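# Slide the wrapped bar beneath the sealing arm

## Task

Push the film-covered bar over the table surface, without lifting it, until its length lines up beneath the sealing arm and that arm runs along the bar's centre line.

## Robot and tools

Robot: two arms, left_arm and right_arm, each ending in a five-hinge-group hand. left_arm carries a left hand and right_arm a right hand, mirror images of each other. Base positions in the scene frame: left_arm (+0.034, +0.308, +0.012) m, right_arm (+0.055, -0.297, +0.018) m, each with a slight turn about z. A two-camera stand sits behind the arms. A loose object may occasionally get nudged by an outside push.

Scene frame: origin at table-top height, halfway between the arms' nominal bases. +z is up, +x points out over the table, and left_arm is on the +y side. Camera image sides do not match arm names. All reported hand positions (metres), quaternions (wxyz), velocities and Hand targets use this frame.

Hand point axes (right hand; on the left hand x is mirrored): +z runs along straightened fingers toward the tips, +x crosses the palm away from the thumb, +y leaves the palm face, which sits at y = -0.062 m. Straight fingertips reach about 0.11 m past the hand point in z. A rigid mast near the wrist, on the palm side, can collide with things.

execute_actions(actions, cameras): actions is a list of actions run one after another. Each action lasts 0.5 s (15 control steps of 1/30 s) and is a table of 1 to 15 rows; if fewer than 15, the final row repeats. Every row has exactly 48 numbers, each in [-1, 1], covering both arms even if one stays still:
- 1-6: left_arm dx, dy, dz, rx, ry, rz
- 7-10: left hand grasp numbers a, b, c, d; 11-22: exactly 0
- 23-24: left current_limit, speed
- 25-30: right_arm dx, dy, dz, rx, ry, rz
- 31-34: right hand a, b, c, d; 35-46: exactly 0
- 47-48: right current_limit, speed
Any nonzero value in the twelve zero slots makes the row rejected.

Arm numbers are offsets, not poses. They are measured along scene-frame axes from the arm's Hand target as it stood when that action began; each row in the action is relative to that same starting point, not to the previous row. The next action starts from the new Hand target, so sending the same offset again moves further. Scale: 1.0 = 0.6 m for dx, dy, dz and 180 degrees for rotation. rx, ry, rz form a single rotation vector, turning about the Hand target position. A translation longer than 1.0 gets shrunk along its direction. All zeros re-requests the current target.

Hand numbers are goals, not changes. a curls index and middle at their outer joints; b bends all three fingers at the knuckles; c brings the thumb across in front of the palm and moves the index toward it; d curls the ring finger. Range -1 to +1; all four at 0 is a fully open hand. To keep a hand unchanged or keep holding, resend its previous a, b, c, d (zeros if none sent yet). current_limit maps -1..+1 to 0..550 mA (floor 11 mA); speed sets motor goal speed as (speed+1)/2 of 8.5 rad/s. Initial values: current_limit +0.4, speed -0.6; the last sent values persist.

cameras: list of names (cam_head_left, cam_head_right, cam_high, cam_low, cam_left_wrist, cam_right_wrist, or "all"); [] for none. Omitted or null gives all cameras with an empty action list, none otherwise. A wrong name invalidates the call. An empty actions list just reports state and images.

zoom_image(camera, region): magnifies part of a camera's most recent image. region is [x0, y0, x1, y1] in pixels, top-left origin, at most 504 wide and 504 tall; all images are 672x504. Only cameras in the latest image set qualify.

finished_scene(scene): ends the scene permanently; scene may be 1 or omitted. Call it only once the bar stays in place with the robot hands-off.

Results: per arm, end_effector_position and quat, Hand target (last commanded pose after clipping; next offsets start here), joint positions, velocities (may say "within noise" or be omitted), joint torques (include the arm's own weight, offset and noisy; positive toward larger joint angle; torques 3 and 4 wrap at ±28 N m), motor temperatures, and end_effector_position at some intermediate steps. Per hand: hand_goal, hand_measured, hand_current_ma (positive pushes toward -1), hand_state per motor (moving, goal, blocked, overload), hand_current_limit, hand_speed.

Motion behaviour: commanded orientation is limited to within 40 degrees of the current one each step. Hands often stop a few centimetres short, especially when stretched out or loaded, and the arm sags below target; resend an offset for the remaining gap instead of waiting. Very small moves may not start. Wrist near the waist axis can make the whole arm swing. To stop pushing against something, set the target back past the hand point.

Avoid: knocking the bar or anything else off the table, fast impacts, hard shoves into fixed or heavy objects, and any contact between the two arms or hands. Pushing into an unreachable target or holding the arm outstretched heats motors; MOTOR HOT appears at 85 °C, and at 100 °C that arm goes limp for 30 s or more. A hand motor drawing 495 mA or more for 5 s shuts off for 10 s. An arm stop discards hand commands sent during it. Prefer smooth, moderate pushes, and time spent thinking also passes in the scene.

Each tool is called after "Call:" by a JSON object that holds its "fn" and its "kwargs".

## Session

Call:
{"fn": "execute_actions", "kwargs": {"actions": [], "cameras": ["all"]}}

Scene clock: 0.00 s.
left_arm: end_effector_position=(+0.6636, +0.4044, +0.2570) hand_goal=(+0.000, -0.754, -0.576, -0.696, +0.000, -0.754, -0.576, -0.696, +0.000, -0.754, -0.576, -0.696, -0.714, -0.678, -0.226, -0.168) hand_measured=(+0.000, -0.754, -0.576, -0.696, +0.000, -0.754, -0.576, -0.696, +0.000, -0.754, -0.576, -0.696, -0.714, -0.678, -0.226, -0.168) hand_current_ma=(+0, +0, +0, +0, +0, +0, +0, +0, +0, +0, +0, +0, +0, +0, +0, +0) hand_state=(goal, goal, goal, goal, goal, goal, goal, goal, goal, goal, goal, goal, goal, goal, goal, goal) hand_current_limit=0.40 hand_speed=-0.60 end_effector_quat_wxyz=(-0.163, +0.507, +0.798, +0.281) | right_arm: end_effector_position=(+0.4229, -0.2573, +0.3653) hand_goal=(+0.000, -0.754, -0.576, -0.696, +0.000, -0.754, -0.576, -0.696, +0.000, -0.754, -0.576, -0.696, -0.714, -0.678, -0.226, -0.168) hand_measured=(+0.000, -0.754, -0.576, -0.696, +0.000, -0.754, -0.576, -0.696, +0.000, -0.754, -0.576, -0.696, -0.714, -0.678, -0.226, -0.168) hand_current_ma=(+0, +0, +0, +0, +0, +0, +0, +0, +0, +0, +0, +0, +0, +0, +0, +0) hand_state=(goal, goal, goal, goal, goal, goal, goal, goal, goal, goal, goal, goal, goal, goal, goal, goal) hand_current_limit=0.40 hand_speed=-0.60 end_effector_quat_wxyz=(+0.282, +0.643, +0.695, +0.157)
Joint positions: left_arm=[-0.069 1.837 1.684 -1.46 -0.66 -0.549] | right_arm=[0.329 0.755 0.896 -1.147 0.36 0.191]
Joint velocities: within noise
Joint torques (N m): no reading
Motor temperatures (°C): left_arm=[36 32 35 34 34 32] | right_arm=[38 38 34 36 38 32]
Heat: left arm: hottest waist 36 °C; right arm: hottest waist 38 °C.
Hand target: left_arm +0.6686, +0.4040, +0.2734; -0.148, +0.502, +0.802, +0.288 | right_arm +0.4253, -0.2563, +0.3782; +0.287, +0.642, +0.691, +0.167

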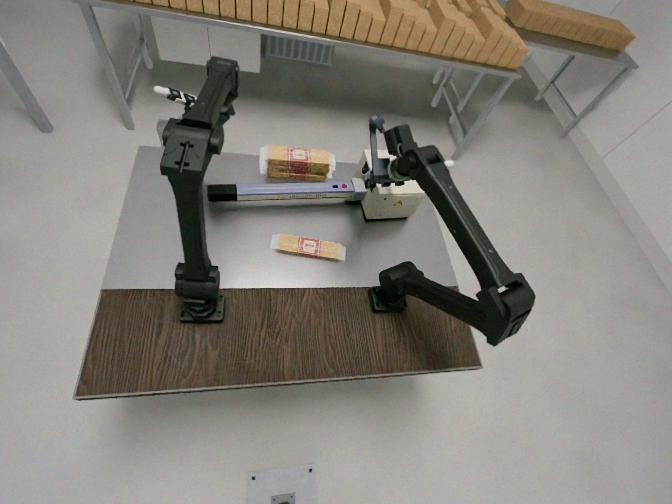

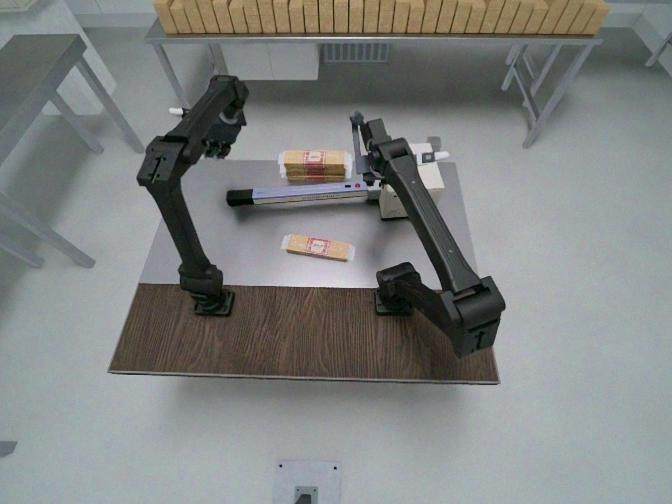

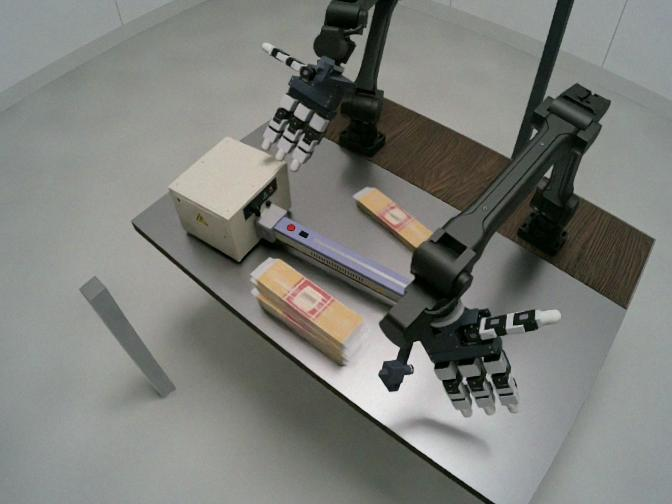

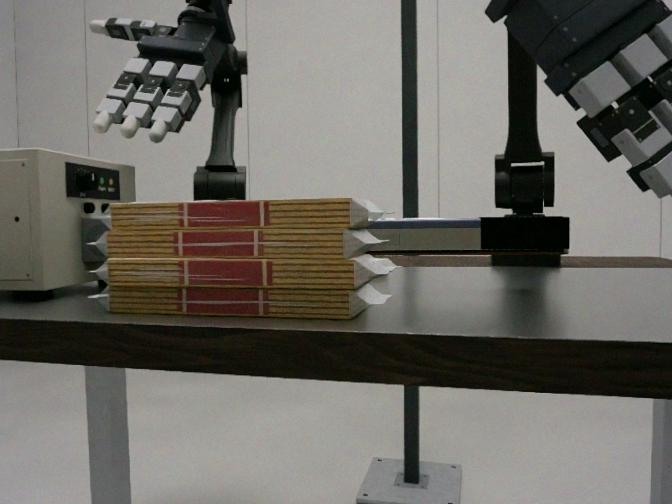

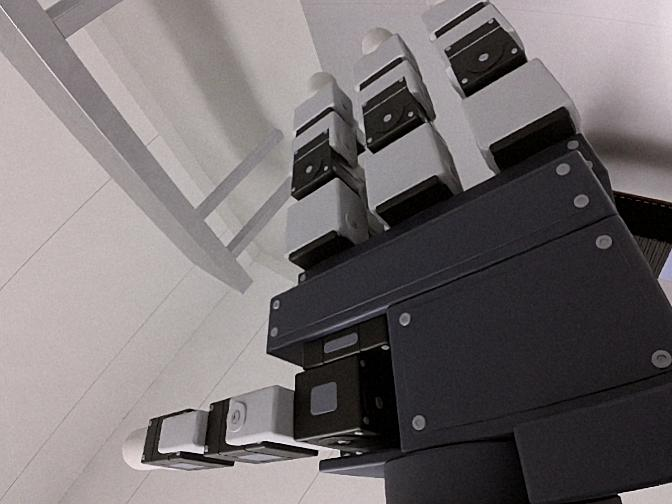

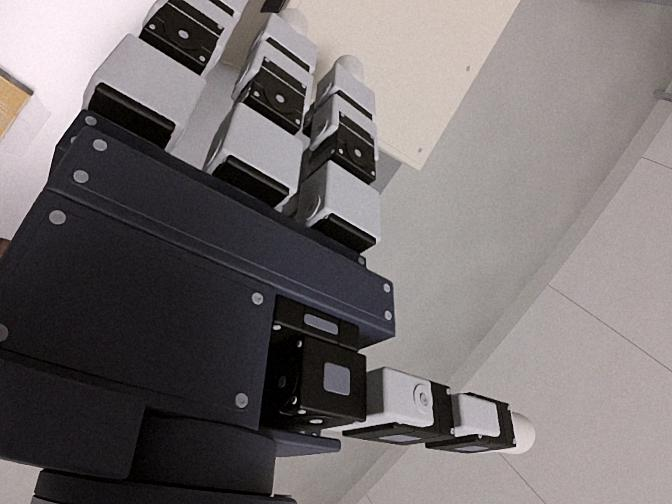

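Call:
{"fn": "zoom_image", "kwargs": {"camera": "cam_head_right", "region": [200, 130, 460, 325]}}

Call:
{"fn": "zoom_image", "kwargs": {"camera": "cam_high", "region": [160, 120, 500, 375]}}

Call:
{"fn": "zoom_image", "kwargs": {"camera": "cam_low", "region": [336, 180, 606, 382]}}

Scaled by 1.938 from the camera's 672x504 image, which has a finer 960x720 frame.

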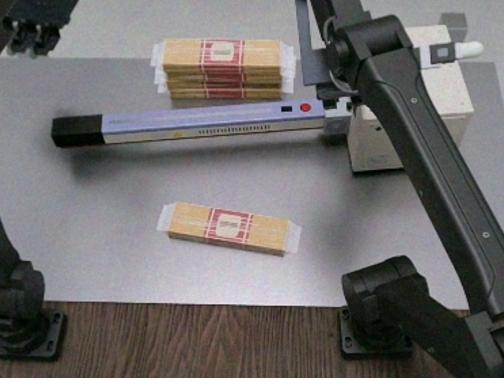

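Scaled by 1.482 from the camera's 672x504 image, which has a finer 960x720 frame.

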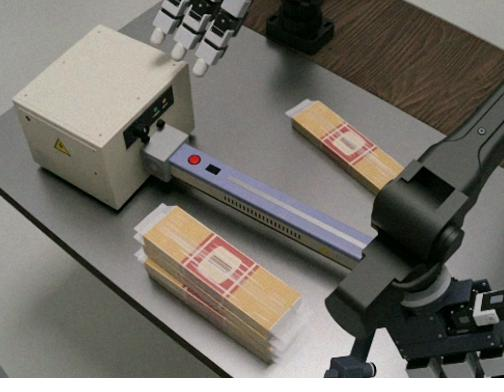

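Scaled by 1.867 from the camera's 672x504 image, which has a finer 960x720 frame.

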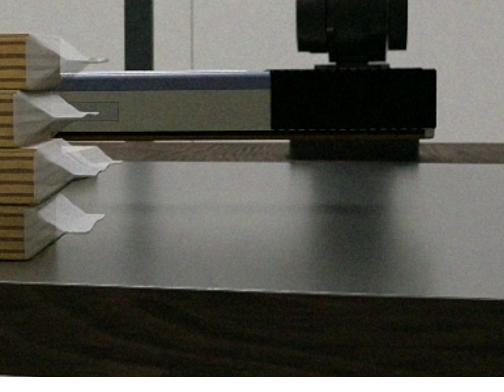

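Call:
{"fn": "execute_actions", "kwargs": {"actions": [[[0,0,0,0,0,0,0,0,0,0,0,0,0,0,0,0,0,0,0,0,0,0,0.4,-0.6,-0.114,0.103,-0.005,0.0178,0.0336,0.0051,0,0,0,0,0,0,0,0,0,0,0,0,0,0,0,0,0.4,-0.6]],[[0,0,0,0,0,0,0,0,0,0,0,0,0,0,0,0,0,0,0,0,0,0,0.4,-0.6,-0.114,0.103,-0.005,0.0178,0.0336,0.0051,0,0,0,0,0,0,0,0,0,0,0,0,0,0,0,0,0.4,-0.6]],[[0,0,0,0,0,0,0,0,0,0,0,0,0,0,0,0,0,0,0,0,0,0,0.4,-0.6,-0.114,0.103,-0.005,0.0178,0.0336,0.0051,0,0,0,0,0,0,0,0,0,0,0,0,0,0,0,0,0.4,-0.6]]], "cameras": ["all"]}}

Scene clock: 22.47 s.
left_arm: end_effector_position=(+0.6636, +0.4044, +0.2570) hand_goal=(+0.000, -0.750, -0.580, -0.700, +0.000, -0.750, -0.580, -0.700, +0.000, -0.750, -0.580, -0.700, -0.710, -0.680, -0.230, -0.170) hand_measured=(+0.000, -0.754, -0.578, -0.698, +0.000, -0.754, -0.578, -0.698, +0.000, -0.754, -0.578, -0.698, -0.714, -0.678, -0.224, -0.168) hand_current_ma=(+0, -5, +3, +3, +0, -5, +3, +3, +0, -5, +3, +3, -7, +3, +12, +4) hand_state=(goal, goal, goal, goal, goal, goal, goal, goal, goal, goal, goal, goal, goal, goal, goal, goal) hand_current_limit=0.40 hand_speed=-0.60 end_effector_quat_wxyz=(-0.163, +0.507, +0.798, +0.281) | right_arm: end_effector_position=(+0.2214, -0.0774, +0.3522) hand_goal=(+0.000, -0.750, -0.580, -0.700, +0.000, -0.750, -0.580, -0.700, +0.000, -0.750, -0.580, -0.700, -0.710, -0.680, -0.230, -0.170) hand_measured=(+0.000, -0.752, -0.578, -0.698, +0.000, -0.752, -0.578, -0.698, +0.000, -0.752, -0.578, -0.698, -0.714, -0.678, -0.224, -0.168) hand_current_ma=(+0, -11, +7, +10, +0, -7, +7, +10, +0, -8, +6, +10, -21, +13, +33, +14) hand_state=(goal, goal, goal, goal, goal, goal, goal, goal, goal, goal, goal, goal, goal, goal, goal, goal) hand_current_limit=0.40 hand_speed=-0.60 end_effector_quat_wxyz=(+0.120, +0.661, +0.730, +0.123)
Joint positions: left_arm=[-0.069 1.837 1.684 -1.46 -0.66 -0.549] | right_arm=[1.415 0.934 1.108 -1.684 0.34 1.351]
Joint torques (N m): left_arm=[-0.91 -14.74 10.67 0.24 -0.87 -0.04] | right_arm=[-0.38 -3.66 12.78 -0.29 0.54 0.11]
Motor temperatures (°C): left_arm=[36 35 41 34 35 32] | right_arm=[38 38 38 36 38 32]
Heat: left arm: hottest elbow 41 °C; right arm: hottest waist 38 °C.
Hand target: left_arm +0.6686, +0.4040, +0.2734; -0.148, +0.502, +0.802, +0.288 | right_arm +0.2201, -0.0710, +0.3694; +0.116, +0.665, +0.726, +0.128
Off the commanded pose: left_arm 0.017 m, 2 deg | right_arm 0.018 m, 1 deg.
joint sent to its limit (right arm) — joint 4 (wrist pitch), lower limit. The joint targets still meet the commanded pose.
Step readings (end_effector_position of left_arm | right_arm):
0: (+0.6636, +0.4044, +0.2570) | (+0.4229, -0.2573, +0.3653)
1: (+0.6636, +0.4044, +0.2570) | (+0.4227, -0.2571, +0.3651)
2: (+0.6636, +0.4044, +0.2570) | (+0.4201, -0.2555, +0.3635)
4: (+0.6636, +0.4044, +0.2570) | (+0.4067, -0.2420, +0.3571)
8: (+0.6636, +0.4044, +0.2570) | (+0.3748, -0.2050, +0.3503)
15: (+0.6636, +0.4044, +0.2570) | (+0.3560, -0.1950, +0.3535)
16: (+0.6636, +0.4044, +0.2570) | (+0.3550, -0.1949, +0.3540)
17: (+0.6636, +0.4044, +0.2570) | (+0.3517, -0.1930, +0.3536)
19: (+0.6636, +0.4044, +0.2570) | (+0.3362, -0.1780, +0.3507)
23: (+0.6636, +0.4044, +0.2570) | (+0.3030, -0.1435, +0.3510)
30: (+0.6636, +0.4044, +0.2570) | (+0.2889, -0.1313, +0.3551)
31: (+0.6636, +0.4044, +0.2570) | (+0.2881, -0.1311, +0.3541)
32: (+0.6636, +0.4044, +0.2570) | (+0.2847, -0.1293, +0.3521)
34: (+0.6636, +0.4044, +0.2570) | (+0.2680, -0.1153, +0.3482)
38: (+0.6636, +0.4044, +0.2570) | (+0.2339, -0.0808, +0.3503)
45: (+0.6636, +0.4044, +0.2570) | (+0.2218, -0.0722, +0.3511)

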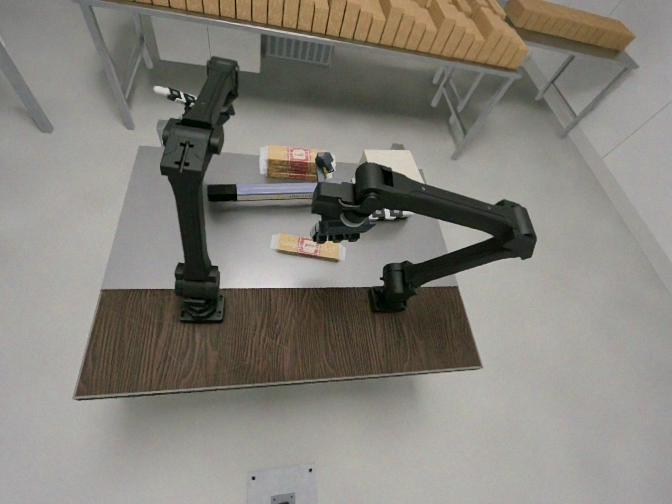

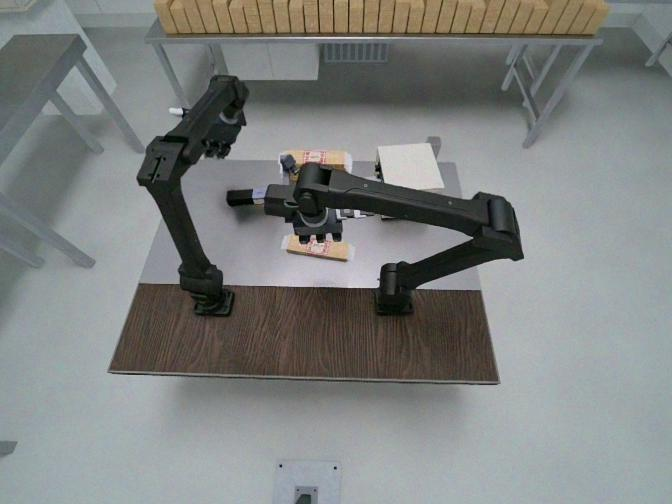

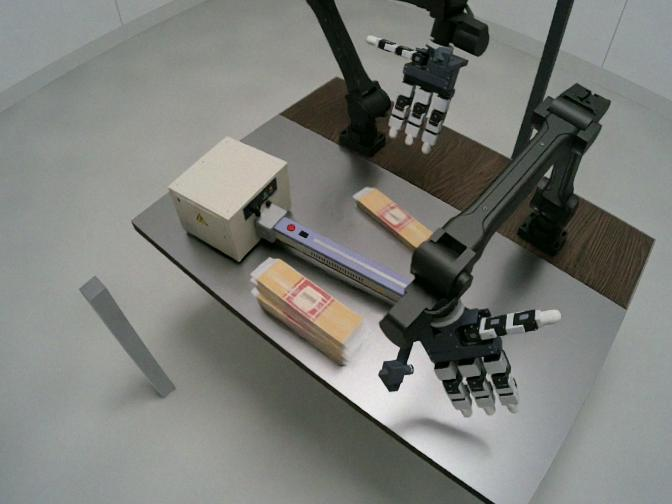

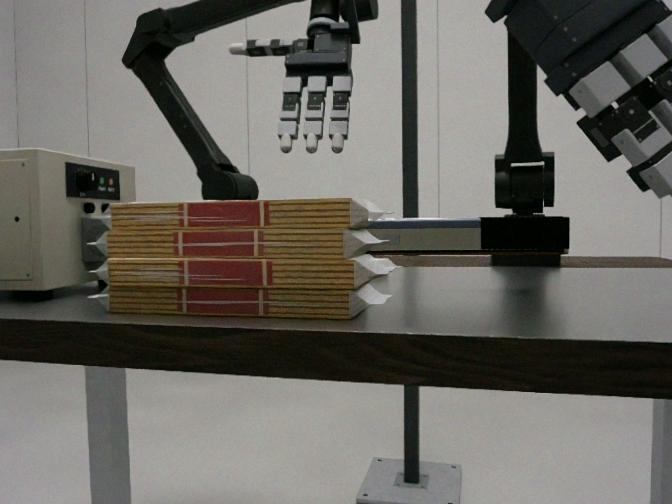

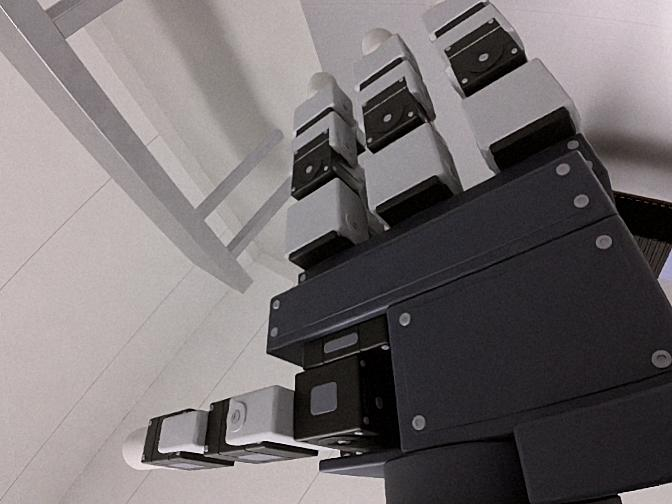

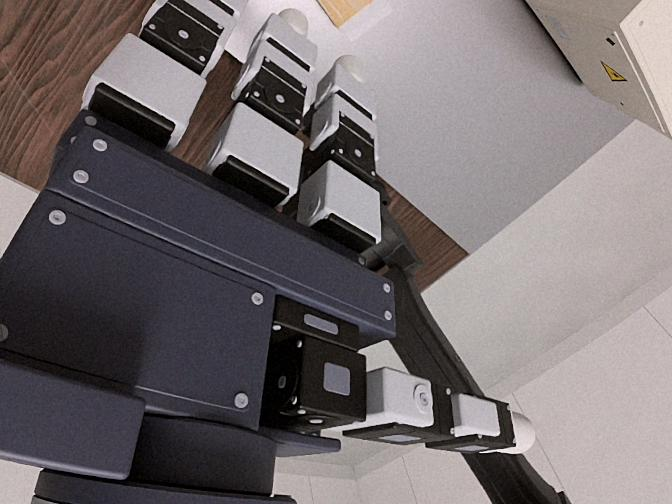

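Call:
{"fn": "zoom_image", "kwargs": {"camera": "cam_head_right", "region": [240, 150, 400, 290]}}

Call:
{"fn": "zoom_image", "kwargs": {"camera": "cam_head_left", "region": [230, 150, 390, 290]}}

Call:
{"fn": "zoom_image", "kwargs": {"camera": "cam_high", "region": [240, 20, 500, 300]}}

Scaled by 3.150 from the camera's 672x504 image, which has a finer 960x720 frame.

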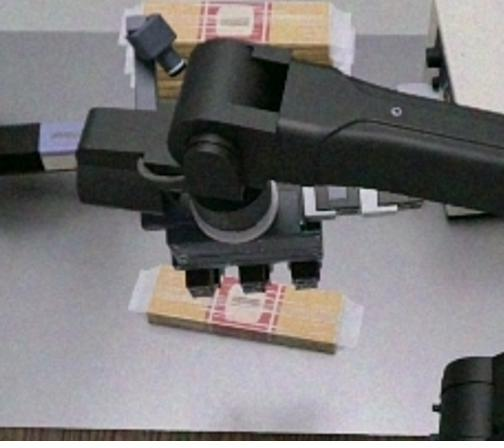

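Scaled by 3.150 from the camera's 672x504 image, which has a finer 960x720 frame.

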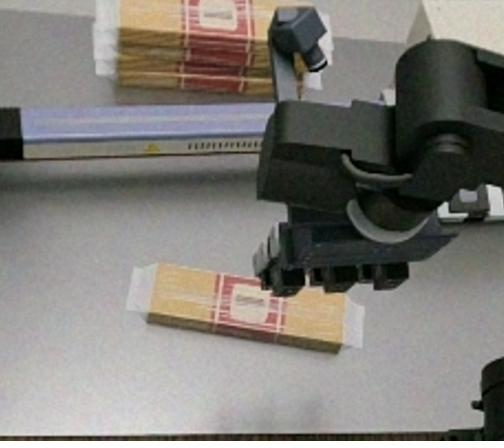

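Scaled by 1.800 from the camera's 672x504 image, which has a finer 960x720 frame.

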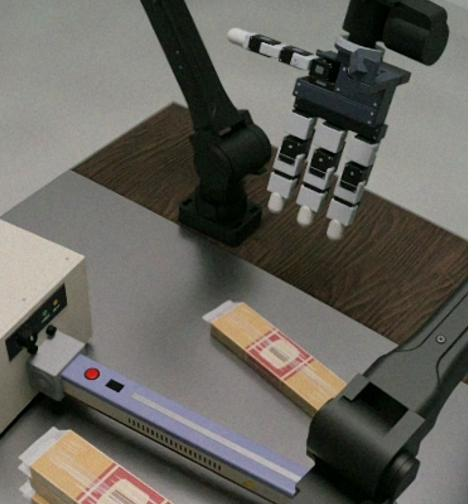

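Call:
{"fn": "execute_actions", "kwargs": {"actions": [[[0,0,0,0,0,0,0,0,0,0,0,0,0,0,0,0,0,0,0,0,0,0,0.4,-0.6,-0.068,0.045,-0.05,0,0,0,0,0,0,0,0,0,0,0,0,0,0,0,0,0,0,0,0.4,-0.6]],[[0,0,0,0,0,0,0,0,0,0,0,0,0,0,0,0,0,0,0,0,0,0,0.4,-0.6,0,0,-0.1,0,0,0,0,0,0,0,0,0,0,0,0,0,0,0,0,0,0,0,0.4,-0.6]],[[0,0,0,0,0,0,0,0,0,0,0,0,0,0,0,0,0,0,0,0,0,0,0.4,-0.6,0,0,-0.1,0,0,0,0,0,0,0,0,0,0,0,0,0,0,0,0,0,0,0,0.4,-0.6]]], "cameras": ["all"]}}

Scene clock: 37.10 s.
left_arm: end_effector_position=(+0.6636, +0.4044, +0.2570) hand_goal=(+0.000, -0.750, -0.580, -0.700, +0.000, -0.750, -0.580, -0.700, +0.000, -0.750, -0.580, -0.700, -0.710, -0.680, -0.230, -0.170) hand_measured=(+0.000, -0.754, -0.578, -0.698, +0.000, -0.754, -0.578, -0.698, +0.000, -0.754, -0.578, -0.698, -0.714, -0.678, -0.224, -0.168) hand_current_ma=(+0, -5, +3, +3, +0, -5, +3, +3, +0, -5, +3, +3, -7, +3, +12, +4) hand_state=(goal, goal, goal, goal, goal, goal, goal, goal, goal, goal, goal, goal, goal, goal, goal, goal) hand_current_limit=0.40 hand_speed=-0.60 end_effector_quat_wxyz=(-0.163, +0.507, +0.798, +0.281) | right_arm: end_effector_position=(+0.1804, -0.0468, +0.2211) hand_goal=(+0.000, -0.750, -0.580, -0.700, +0.000, -0.750, -0.580, -0.700, +0.000, -0.750, -0.580, -0.700, -0.710, -0.680, -0.230, -0.170) hand_measured=(+0.000, -0.752, -0.578, -0.698, +0.000, -0.752, -0.578, -0.698, +0.000, -0.752, -0.578, -0.698, -0.714, -0.678, -0.224, -0.168) hand_current_ma=(+0, -10, +7, +10, +0, -7, +7, +10, +0, -8, +6, +10, -19, +13, +33, +14) hand_state=(goal, goal, goal, goal, goal, goal, goal, goal, goal, goal, goal, goal, goal, goal, goal, goal) hand_current_limit=0.40 hand_speed=-0.60 end_effector_quat_wxyz=(+0.117, +0.664, +0.728, +0.126)
Joint positions: left_arm=[-0.069 1.837 1.684 -1.46 -0.66 -0.549] | right_arm=[1.584 1.036 0.825 -1.352 0.345 1.537]
Joint torques (N m): left_arm=[-0.79 -14.86 10.71 0.28 -0.86 -0.02] | right_arm=[-0.32 -5.25 8.85 0.84 0.51 0.06]
Heat: left arm: hottest elbow 43 °C; right arm: hottest elbow 40 °C.
Hand target: left_arm +0.6686, +0.4040, +0.2734; -0.148, +0.502, +0.802, +0.288 | right_arm +0.1794, -0.0439, +0.2194; +0.116, +0.666, +0.726, +0.128
Off the commanded pose: left_arm 0.017 m, 2 deg | right_arm 0.004 m, 0 deg.
Step readings (end_effector_position of left_arm | right_arm):
0: (+0.6636, +0.4044, +0.2570) | (+0.2214, -0.0775, +0.3522)
1: (+0.6636, +0.4044, +0.2570) | (+0.2211, -0.0774, +0.3521)
2: (+0.6636, +0.4044, +0.2570) | (+0.2197, -0.0767, +0.3519)
4: (+0.6636, +0.4044, +0.2570) | (+0.2098, -0.0706, +0.3496)
8: (+0.6636, +0.4044, +0.2570) | (+0.1866, -0.0527, +0.3401)
15: (+0.6636, +0.4044, +0.2570) | (+0.1807, -0.0476, +0.3328)
16: (+0.6636, +0.4044, +0.2570) | (+0.1807, -0.0477, +0.3327)
17: (+0.6636, +0.4044, +0.2570) | (+0.1805, -0.0468, +0.3307)
19: (+0.6636, +0.4044, +0.2570) | (+0.1803, -0.0442, +0.3199)
23: (+0.6636, +0.4044, +0.2570) | (+0.1804, -0.0481, +0.2904)
30: (+0.6636, +0.4044, +0.2570) | (+0.1805, -0.0470, +0.2809)
31: (+0.6636, +0.4044, +0.2570) | (+0.1804, -0.0467, +0.2803)
32: (+0.6636, +0.4044, +0.2570) | (+0.1804, -0.0458, +0.2773)
34: (+0.6636, +0.4044, +0.2570) | (+0.1803, -0.0445, +0.2639)
38: (+0.6636, +0.4044, +0.2570) | (+0.1807, -0.0511, +0.2326)
45: (+0.6636, +0.4044, +0.2570) | (+0.1805, -0.0477, +0.2212)

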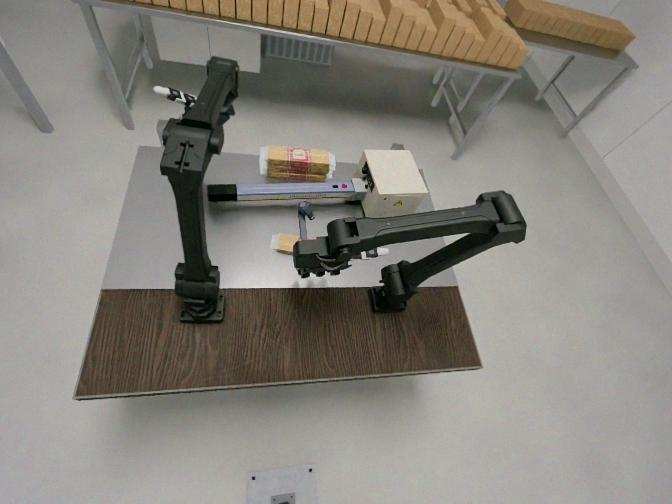

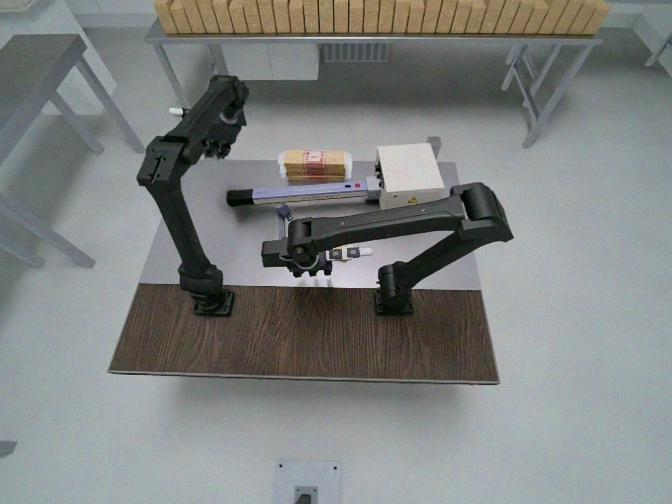

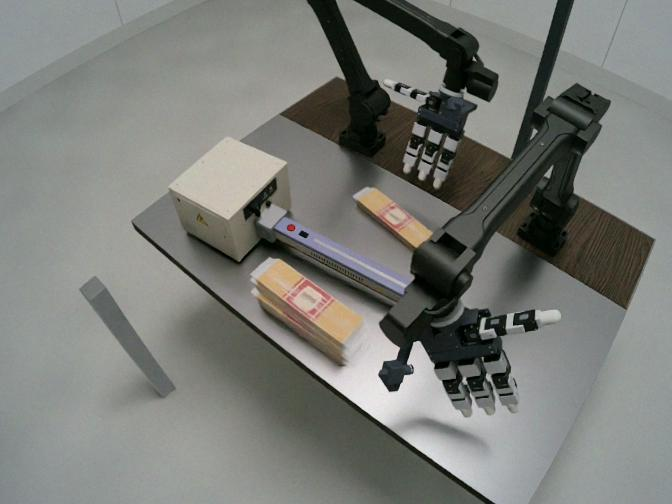

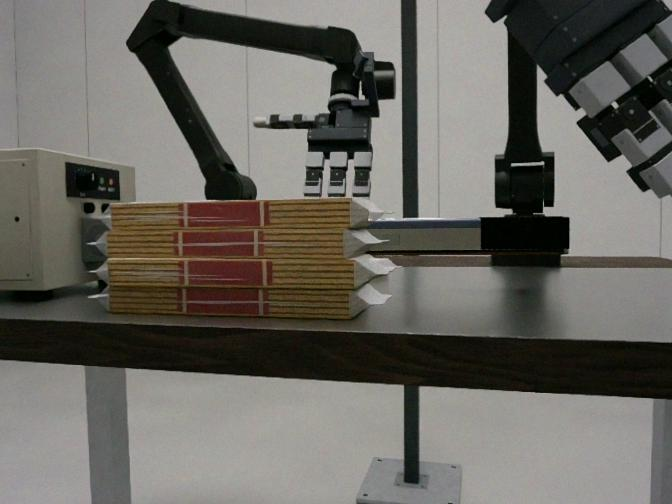

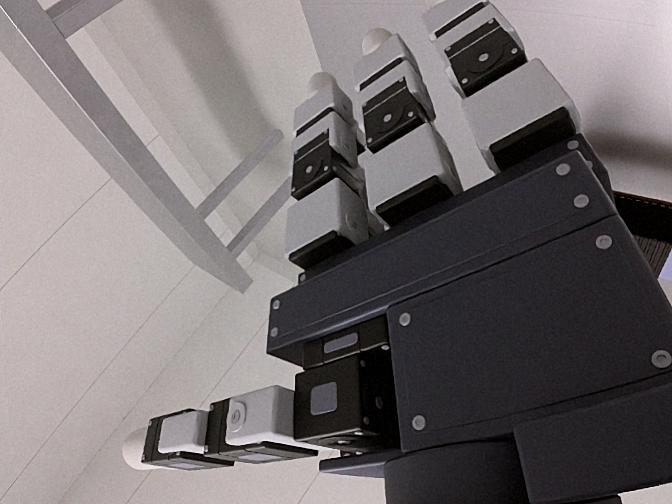

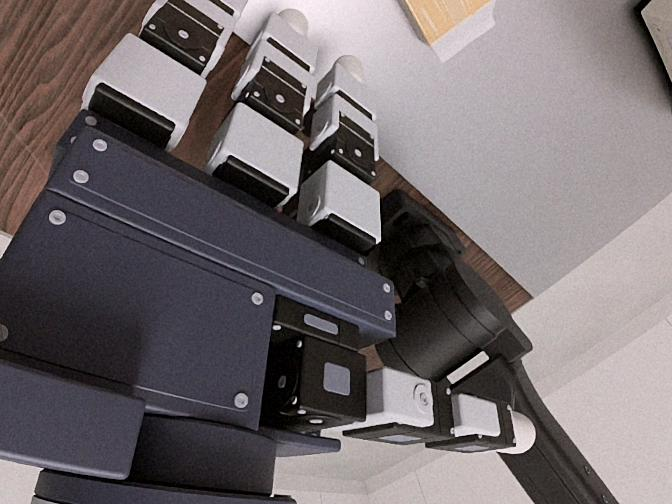

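Call:
{"fn": "zoom_image", "kwargs": {"camera": "cam_head_right", "region": [240, 170, 400, 310]}}

Call:
{"fn": "zoom_image", "kwargs": {"camera": "cam_high", "region": [320, 60, 500, 260]}}

Call:
{"fn": "zoom_image", "kwargs": {"camera": "cam_head_left", "region": [240, 170, 400, 310]}}

Scaled by 3.150 from the camera's 672x504 image, which has a finer 960x720 frame.

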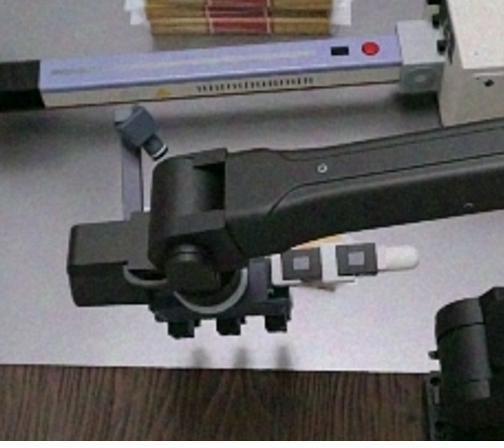

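Scaled by 2.520 from the camera's 672x504 image, which has a finer 960x720 frame.

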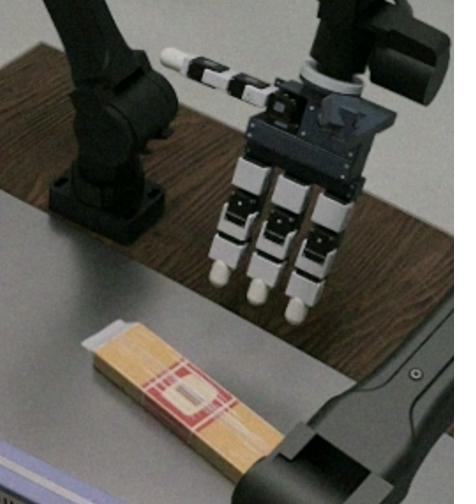

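Scaled by 3.150 from the camera's 672x504 image, which has a finer 960x720 frame.

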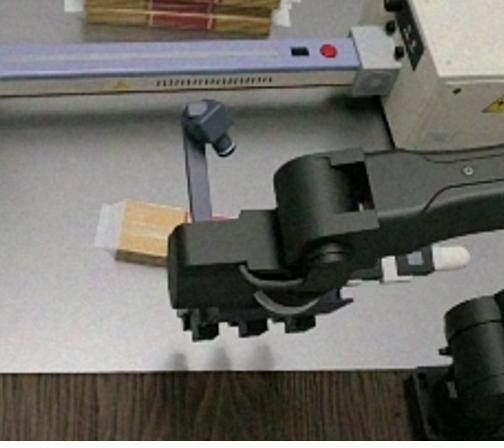

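Call:
{"fn": "execute_actions", "kwargs": {"actions": [[[0,0,0,0,0,0,0,0,0,0,0,0,0,0,0,0,0,0,0,0,0,0,0.4,-0.6,0,0,-0.075,0,0,0,0,0,0,0,0,0,0,0,0,0,0,0,0,0,0,0,0.4,-0.6]],[[0,0,0,0,0,0,0,0,0,0,0,0,0,0,0,0,0,0,0,0,0,0,0.4,-0.6,0,0,-0.025,0,0,0,0,0,0,0,0,0,0,0,0,0,0,0,0,0,0,0,0.4,-0.6]]], "cameras": ["cam_high","cam_head_left","cam_head_right","cam_right_wrist"]}}

Call:
{"fn": "zoom_image", "kwargs": {"camera": "cam_high", "region": [340, 80, 480, 240]}}

Scene clock: 39.80 s.
left_arm: end_effector_position=(+0.6636, +0.4044, +0.2570) hand_goal=(+0.000, -0.750, -0.580, -0.700, +0.000, -0.750, -0.580, -0.700, +0.000, -0.750, -0.580, -0.700, -0.710, -0.680, -0.230, -0.170) hand_measured=(+0.000, -0.754, -0.578, -0.698, +0.000, -0.754, -0.578, -0.698, +0.000, -0.754, -0.578, -0.698, -0.714, -0.678, -0.224, -0.168) hand_current_ma=(+0, -5, +3, +3, +0, -5, +3, +3, +0, -5, +3, +3, -7, +3, +12, +4) hand_state=(goal, goal, goal, goal, goal, goal, goal, goal, goal, goal, goal, goal, goal, goal, goal, goal) hand_current_limit=0.40 hand_speed=-0.60 end_effector_quat_wxyz=(-0.163, +0.507, +0.798, +0.281) | right_arm: end_effector_position=(+0.1803, -0.0446, +0.1634) hand_goal=(+0.000, -0.750, -0.580, -0.700, +0.000, -0.750, -0.580, -0.700, +0.000, -0.750, -0.580, -0.700, -0.710, -0.680, -0.230, -0.170) hand_measured=(+0.000, -0.752, -0.578, -0.698, +0.000, -0.752, -0.578, -0.698, +0.000, -0.752, -0.578, -0.698, -0.714, -0.678, -0.224, -0.168) hand_current_ma=(+0, -10, +7, +10, +0, -7, +7, +10, +0, -8, +6, +10, -19, +13, +33, +14) hand_state=(goal, goal, goal, goal, goal, goal, goal, goal, goal, goal, goal, goal, goal, goal, goal, goal) hand_current_limit=0.40 hand_speed=-0.60 end_effector_quat_wxyz=(+0.115, +0.665, +0.727, +0.129)
Joint positions: left_arm=[-0.069 1.837 1.684 -1.46 -0.66 -0.549] | right_arm=[1.584 1.092 0.704 -1.167 0.346 1.537]
Joint torques (N m): left_arm=[-0.67 -14.74 10.67 0.25 -0.86 -0.03] | right_arm=[0.09 -4.78 7.82 0.66 0.54 0.06]
Heat: left arm: hottest elbow 43 °C; right arm: hottest elbow 40 °C.
Hand target: left_arm +0.6686, +0.4040, +0.2734; -0.148, +0.502, +0.802, +0.288 | right_arm +0.1793, -0.0438, +0.1593; +0.116, +0.665, +0.726, +0.128
Off the commanded pose: left_arm 0.017 m, 2 deg | right_arm 0.004 m, 0 deg.
Step readings (end_effector_position of left_arm | right_arm):
0: (+0.6636, +0.4044, +0.2570) | (+0.1804, -0.0467, +0.2211)
1: (+0.6636, +0.4044, +0.2570) | (+0.1804, -0.0467, +0.2206)
2: (+0.6636, +0.4044, +0.2570) | (+0.1804, -0.0461, +0.2186)
4: (+0.6636, +0.4044, +0.2570) | (+0.1803, -0.0443, +0.2096)
8: (+0.6636, +0.4044, +0.2570) | (+0.1805, -0.0490, +0.1869)
15: (+0.6636, +0.4044, +0.2570) | (+0.1804, -0.0470, +0.1766)
16: (+0.6636, +0.4044, +0.2570) | (+0.1804, -0.0465, +0.1765)
17: (+0.6636, +0.4044, +0.2570) | (+0.1803, -0.0461, +0.1759)
19: (+0.6636, +0.4044, +0.2570) | (+0.1802, -0.0444, +0.1736)
23: (+0.6636, +0.4044, +0.2570) | (+0.1803, -0.0448, +0.1670)
30: (+0.6636, +0.4044, +0.2570) | (+0.1803, -0.0449, +0.1635)
Images, in order (width x height): cam_head_left 672x504, cam_head_right 672x504, cam_high 672x504, cam_right_wrist 672x504.

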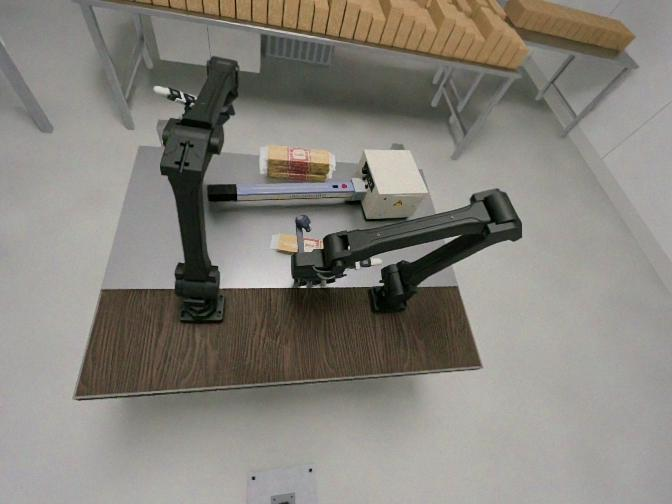

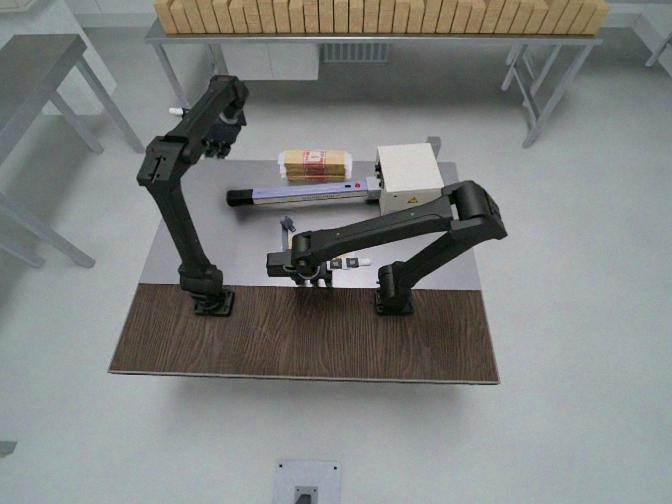

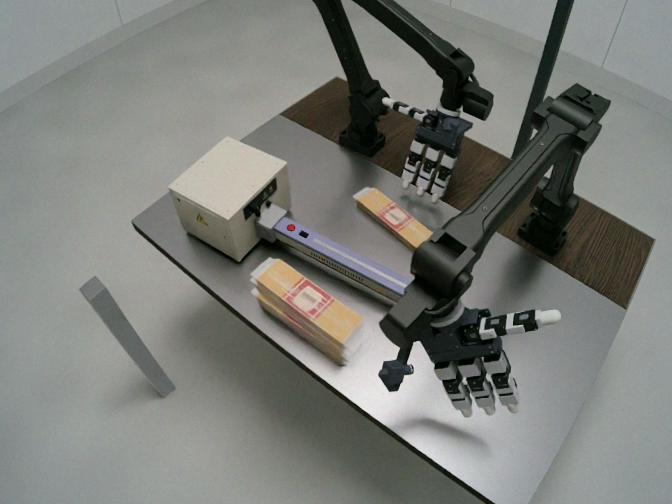

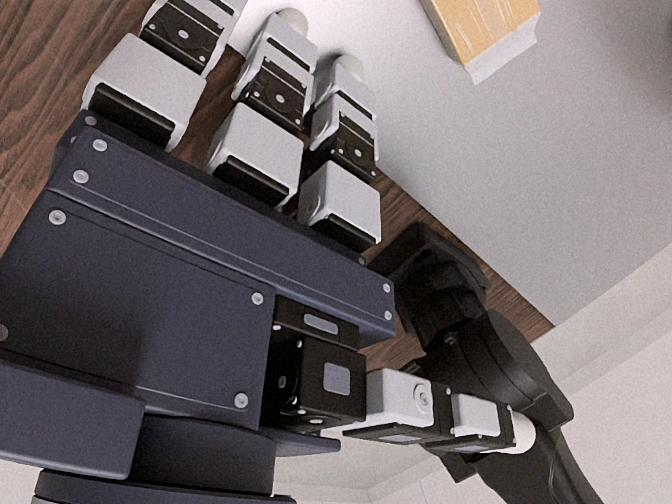

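Scaled by 3.150 from the camera's 672x504 image, which has a finer 960x720 frame.

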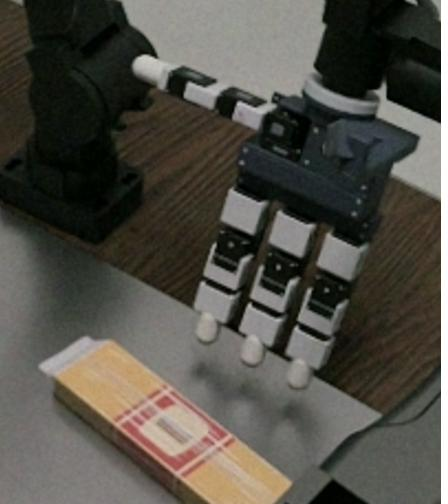

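Call:
{"fn": "execute_actions", "kwargs": {"actions": [[[0,0,0,0,0,0,0,0,0,0,0,0,0,0,0,0,0,0,0,0,0,0,0.4,-0.6,0.03,0,-0.02,0,0,0,0,0,0,0,0,0,0,0,0,0,0,0,0,0,0,0,0.4,-0.6]],[[0,0,0,0,0,0,0,0,0,0,0,0,0,0,0,0,0,0,0,0,0,0,0.4,-0.6,0.045,0,0,0,0,0,0,0,0,0,0,0,0,0,0,0,0,0,0,0,0,0,0.4,-0.6]],[[0,0,0,0,0,0,0,0,0,0,0,0,0,0,0,0,0,0,0,0,0,0,0.4,-0.6,0.045,0,0,0,0,0,0,0,0,0,0,0,0,0,0,0,0,0,0,0,0,0,0.4,-0.6]],[[0,0,0,0,0,0,0,0,0,0,0,0,0,0,0,0,0,0,0,0,0,0,0.4,-0.6,0.045,0,0,0,0,0,0,0,0,0,0,0,0,0,0,0,0,0,0,0,0,0,0.4,-0.6]],[[0,0,0,0,0,0,0,0,0,0,0,0,0,0,0,0,0,0,0,0,0,0,0.4,-0.6,0.045,0,0,0,0,0,0,0,0,0,0,0,0,0,0,0,0,0,0,0,0,0,0.4,-0.6]]], "cameras": ["cam_high","cam_head_left","cam_head_right","cam_low"]}}

Call:
{"fn": "zoom_image", "kwargs": {"camera": "cam_high", "region": [250, 80, 480, 310]}}

Call:
{"fn": "zoom_image", "kwargs": {"camera": "cam_head_left", "region": [220, 160, 400, 290]}}

Call:
{"fn": "zoom_image", "kwargs": {"camera": "cam_head_right", "region": [220, 160, 400, 290]}}

Scene clock: 45.60 s.
left_arm: end_effector_position=(+0.6636, +0.4044, +0.2570) hand_goal=(+0.000, -0.750, -0.580, -0.700, +0.000, -0.750, -0.580, -0.700, +0.000, -0.750, -0.580, -0.700, -0.710, -0.680, -0.230, -0.170) hand_measured=(+0.000, -0.754, -0.578, -0.698, +0.000, -0.754, -0.578, -0.698, +0.000, -0.754, -0.578, -0.698, -0.714, -0.678, -0.224, -0.168) hand_current_ma=(+0, -5, +3, +3, +0, -5, +3, +3, +0, -5, +3, +3, -7, +3, +12, +4) hand_state=(goal, goal, goal, goal, goal, goal, goal, goal, goal, goal, goal, goal, goal, goal, goal, goal) hand_current_limit=0.40 hand_speed=-0.60 end_effector_quat_wxyz=(-0.163, +0.507, +0.798, +0.281) | right_arm: end_effector_position=(+0.2946, -0.0469, +0.1526) hand_goal=(+0.000, -0.750, -0.580, -0.700, +0.000, -0.750, -0.580, -0.700, +0.000, -0.750, -0.580, -0.700, -0.710, -0.680, -0.230, -0.170) hand_measured=(+0.000, -0.760, -0.586, -0.702, +0.000, -0.756, -0.582, -0.700, -0.018, -0.810, -0.624, -0.724, -0.714, -0.678, -0.224, -0.168) hand_current_ma=(-2, -52, -30, -12, +0, -25, -8, +2, -73, -314, -209, -110, -17, +13, +33, +14) hand_state=(goal, goal, goal, goal, goal, goal, goal, goal, goal, blocked, blocked, blocked, goal, goal, goal, goal) hand_current_limit=0.40 hand_speed=-0.60 end_effector_quat_wxyz=(+0.109, +0.661, +0.731, +0.132)
Joint positions: left_arm=[-0.069 1.837 1.684 -1.46 -0.66 -0.549] | right_arm=[1.156 1.11 0.684 -0.97 0.297 1.074]
Joint torques (N m): left_arm=[-0.73 -14.62 10.7 0.25 -0.87 -0.02] | right_arm=[-2.37 -3.02 9.52 1.43 0.72 -0.07]
Heat: left arm: hottest elbow 44 °C; right arm: hottest elbow 41 °C.
Hand target: left_arm +0.6686, +0.4040, +0.2734; -0.148, +0.502, +0.802, +0.288 | right_arm +0.3053, -0.0439, +0.1473; +0.116, +0.666, +0.726, +0.128
Off the commanded pose: left_arm 0.017 m, 2 deg | right_arm 0.012 m, 1 deg.
Step readings (end_effector_position of left_arm | right_arm):
0: (+0.6636, +0.4044, +0.2570) | (+0.1803, -0.0446, +0.1634)
1: (+0.6636, +0.4044, +0.2570) | (+0.1803, -0.0447, +0.1633)
2: (+0.6636, +0.4044, +0.2570) | (+0.1806, -0.0444, +0.1626)
4: (+0.6636, +0.4044, +0.2570) | (+0.1831, -0.0434, +0.1602)
8: (+0.6636, +0.4044, +0.2570) | (+0.1917, -0.0467, +0.1544)
15: (+0.6636, +0.4044, +0.2570) | (+0.1949, -0.0456, +0.1518)
16: (+0.6636, +0.4044, +0.2570) | (+0.1951, -0.0452, +0.1519)
17: (+0.6636, +0.4044, +0.2570) | (+0.1964, -0.0447, +0.1518)
19: (+0.6636, +0.4044, +0.2570) | (+0.2025, -0.0445, +0.1519)
23: (+0.6636, +0.4044, +0.2570) | (+0.2181, -0.0476, +0.1523)
30: (+0.6636, +0.4044, +0.2570) | (+0.2224, -0.0449, +0.1526)
31: (+0.6636, +0.4044, +0.2570) | (+0.2226, -0.0446, +0.1526)
32: (+0.6636, +0.4044, +0.2570) | (+0.2238, -0.0441, +0.1524)
34: (+0.6636, +0.4044, +0.2570) | (+0.2296, -0.0442, +0.1523)
38: (+0.6636, +0.4044, +0.2570) | (+0.2449, -0.0483, +0.1527)
45: (+0.6636, +0.4044, +0.2570) | (+0.2488, -0.0462, +0.1524)
46: (+0.6636, +0.4044, +0.2570) | (+0.2489, -0.0459, +0.1522)
47: (+0.6636, +0.4044, +0.2570) | (+0.2501, -0.0455, +0.1519)
49: (+0.6636, +0.4044, +0.2570) | (+0.2553, -0.0459, +0.1511)
53: (+0.6636, +0.4044, +0.2570) | (+0.2704, -0.0508, +0.1504)
60: (+0.6636, +0.4044, +0.2570) | (+0.2739, -0.0490, +0.1504)
61: (+0.6636, +0.4044, +0.2570) | (+0.2742, -0.0487, +0.1505)
62: (+0.6636, +0.4044, +0.2570) | (+0.2751, -0.0485, +0.1501)
64: (+0.6636, +0.4044, +0.2570) | (+0.2793, -0.0494, +0.1493)
68: (+0.6636, +0.4044, +0.2570) | (+0.2907, -0.0497, +0.1517)
75: (+0.6636, +0.4044, +0.2570) | (+0.2941, -0.0477, +0.1525)
Images, in order (width x height): cam_head_left 672x504, cam_head_right 672x504, cam_high 672x504, cam_low 672x504.

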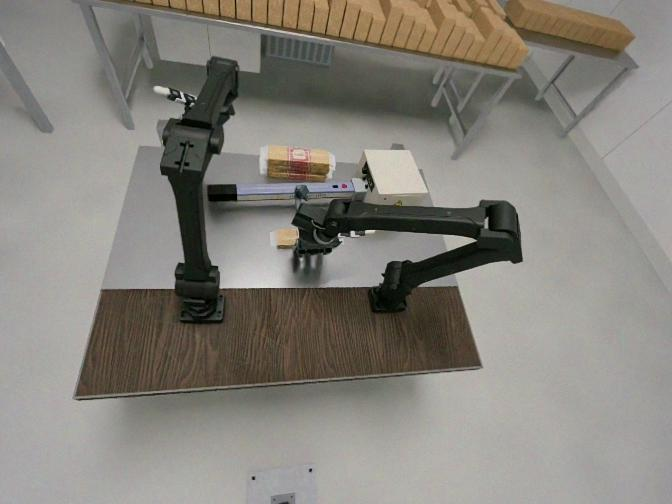

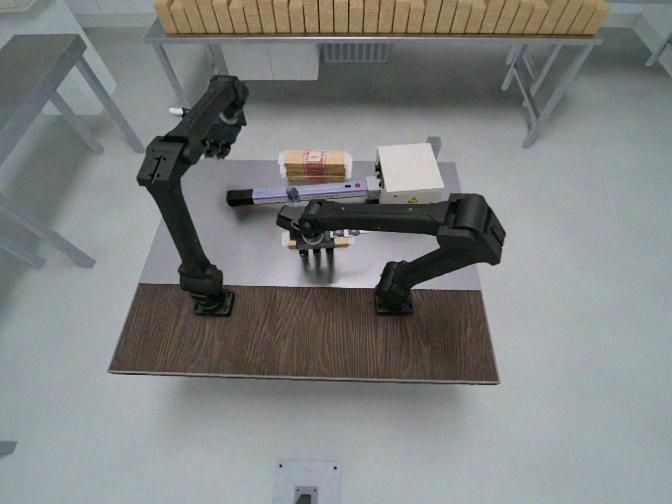

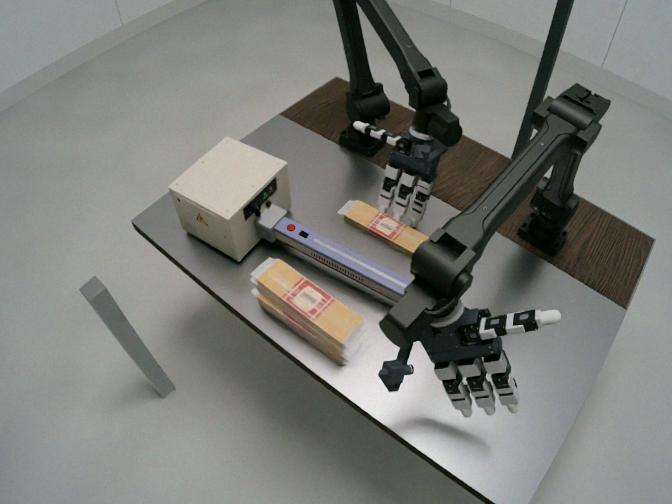

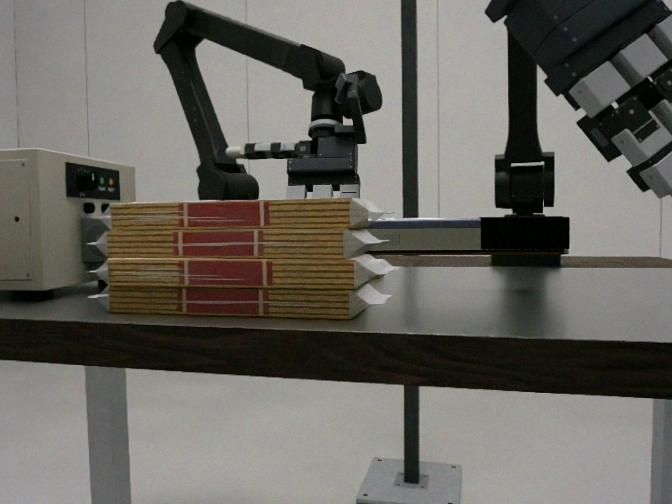

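Scaled by 2.191 from the camera's 672x504 image, which has a finer 960x720 frame.

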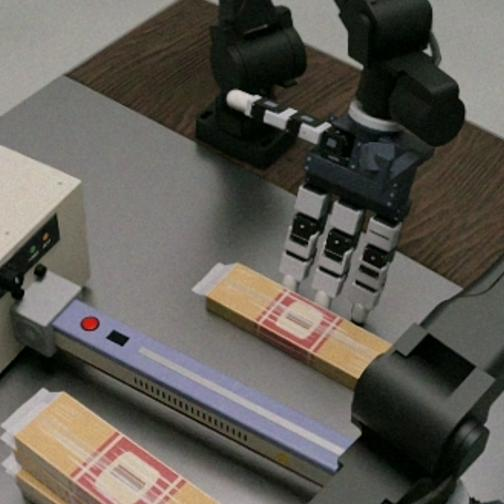

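Scaled by 2.800 from the camera's 672x504 image, which has a finer 960x720 frame.

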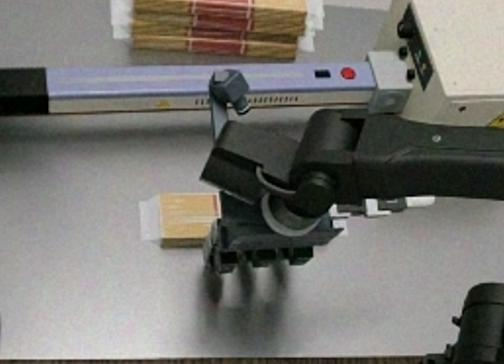

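Scaled by 2.800 from the camera's 672x504 image, which has a finer 960x720 frame.

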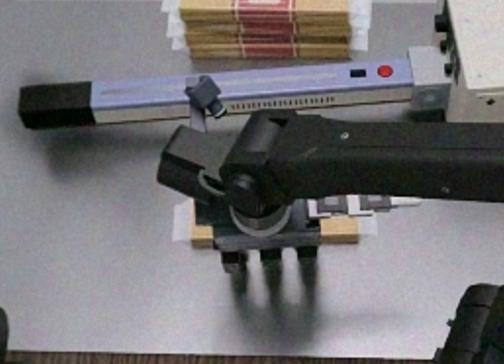

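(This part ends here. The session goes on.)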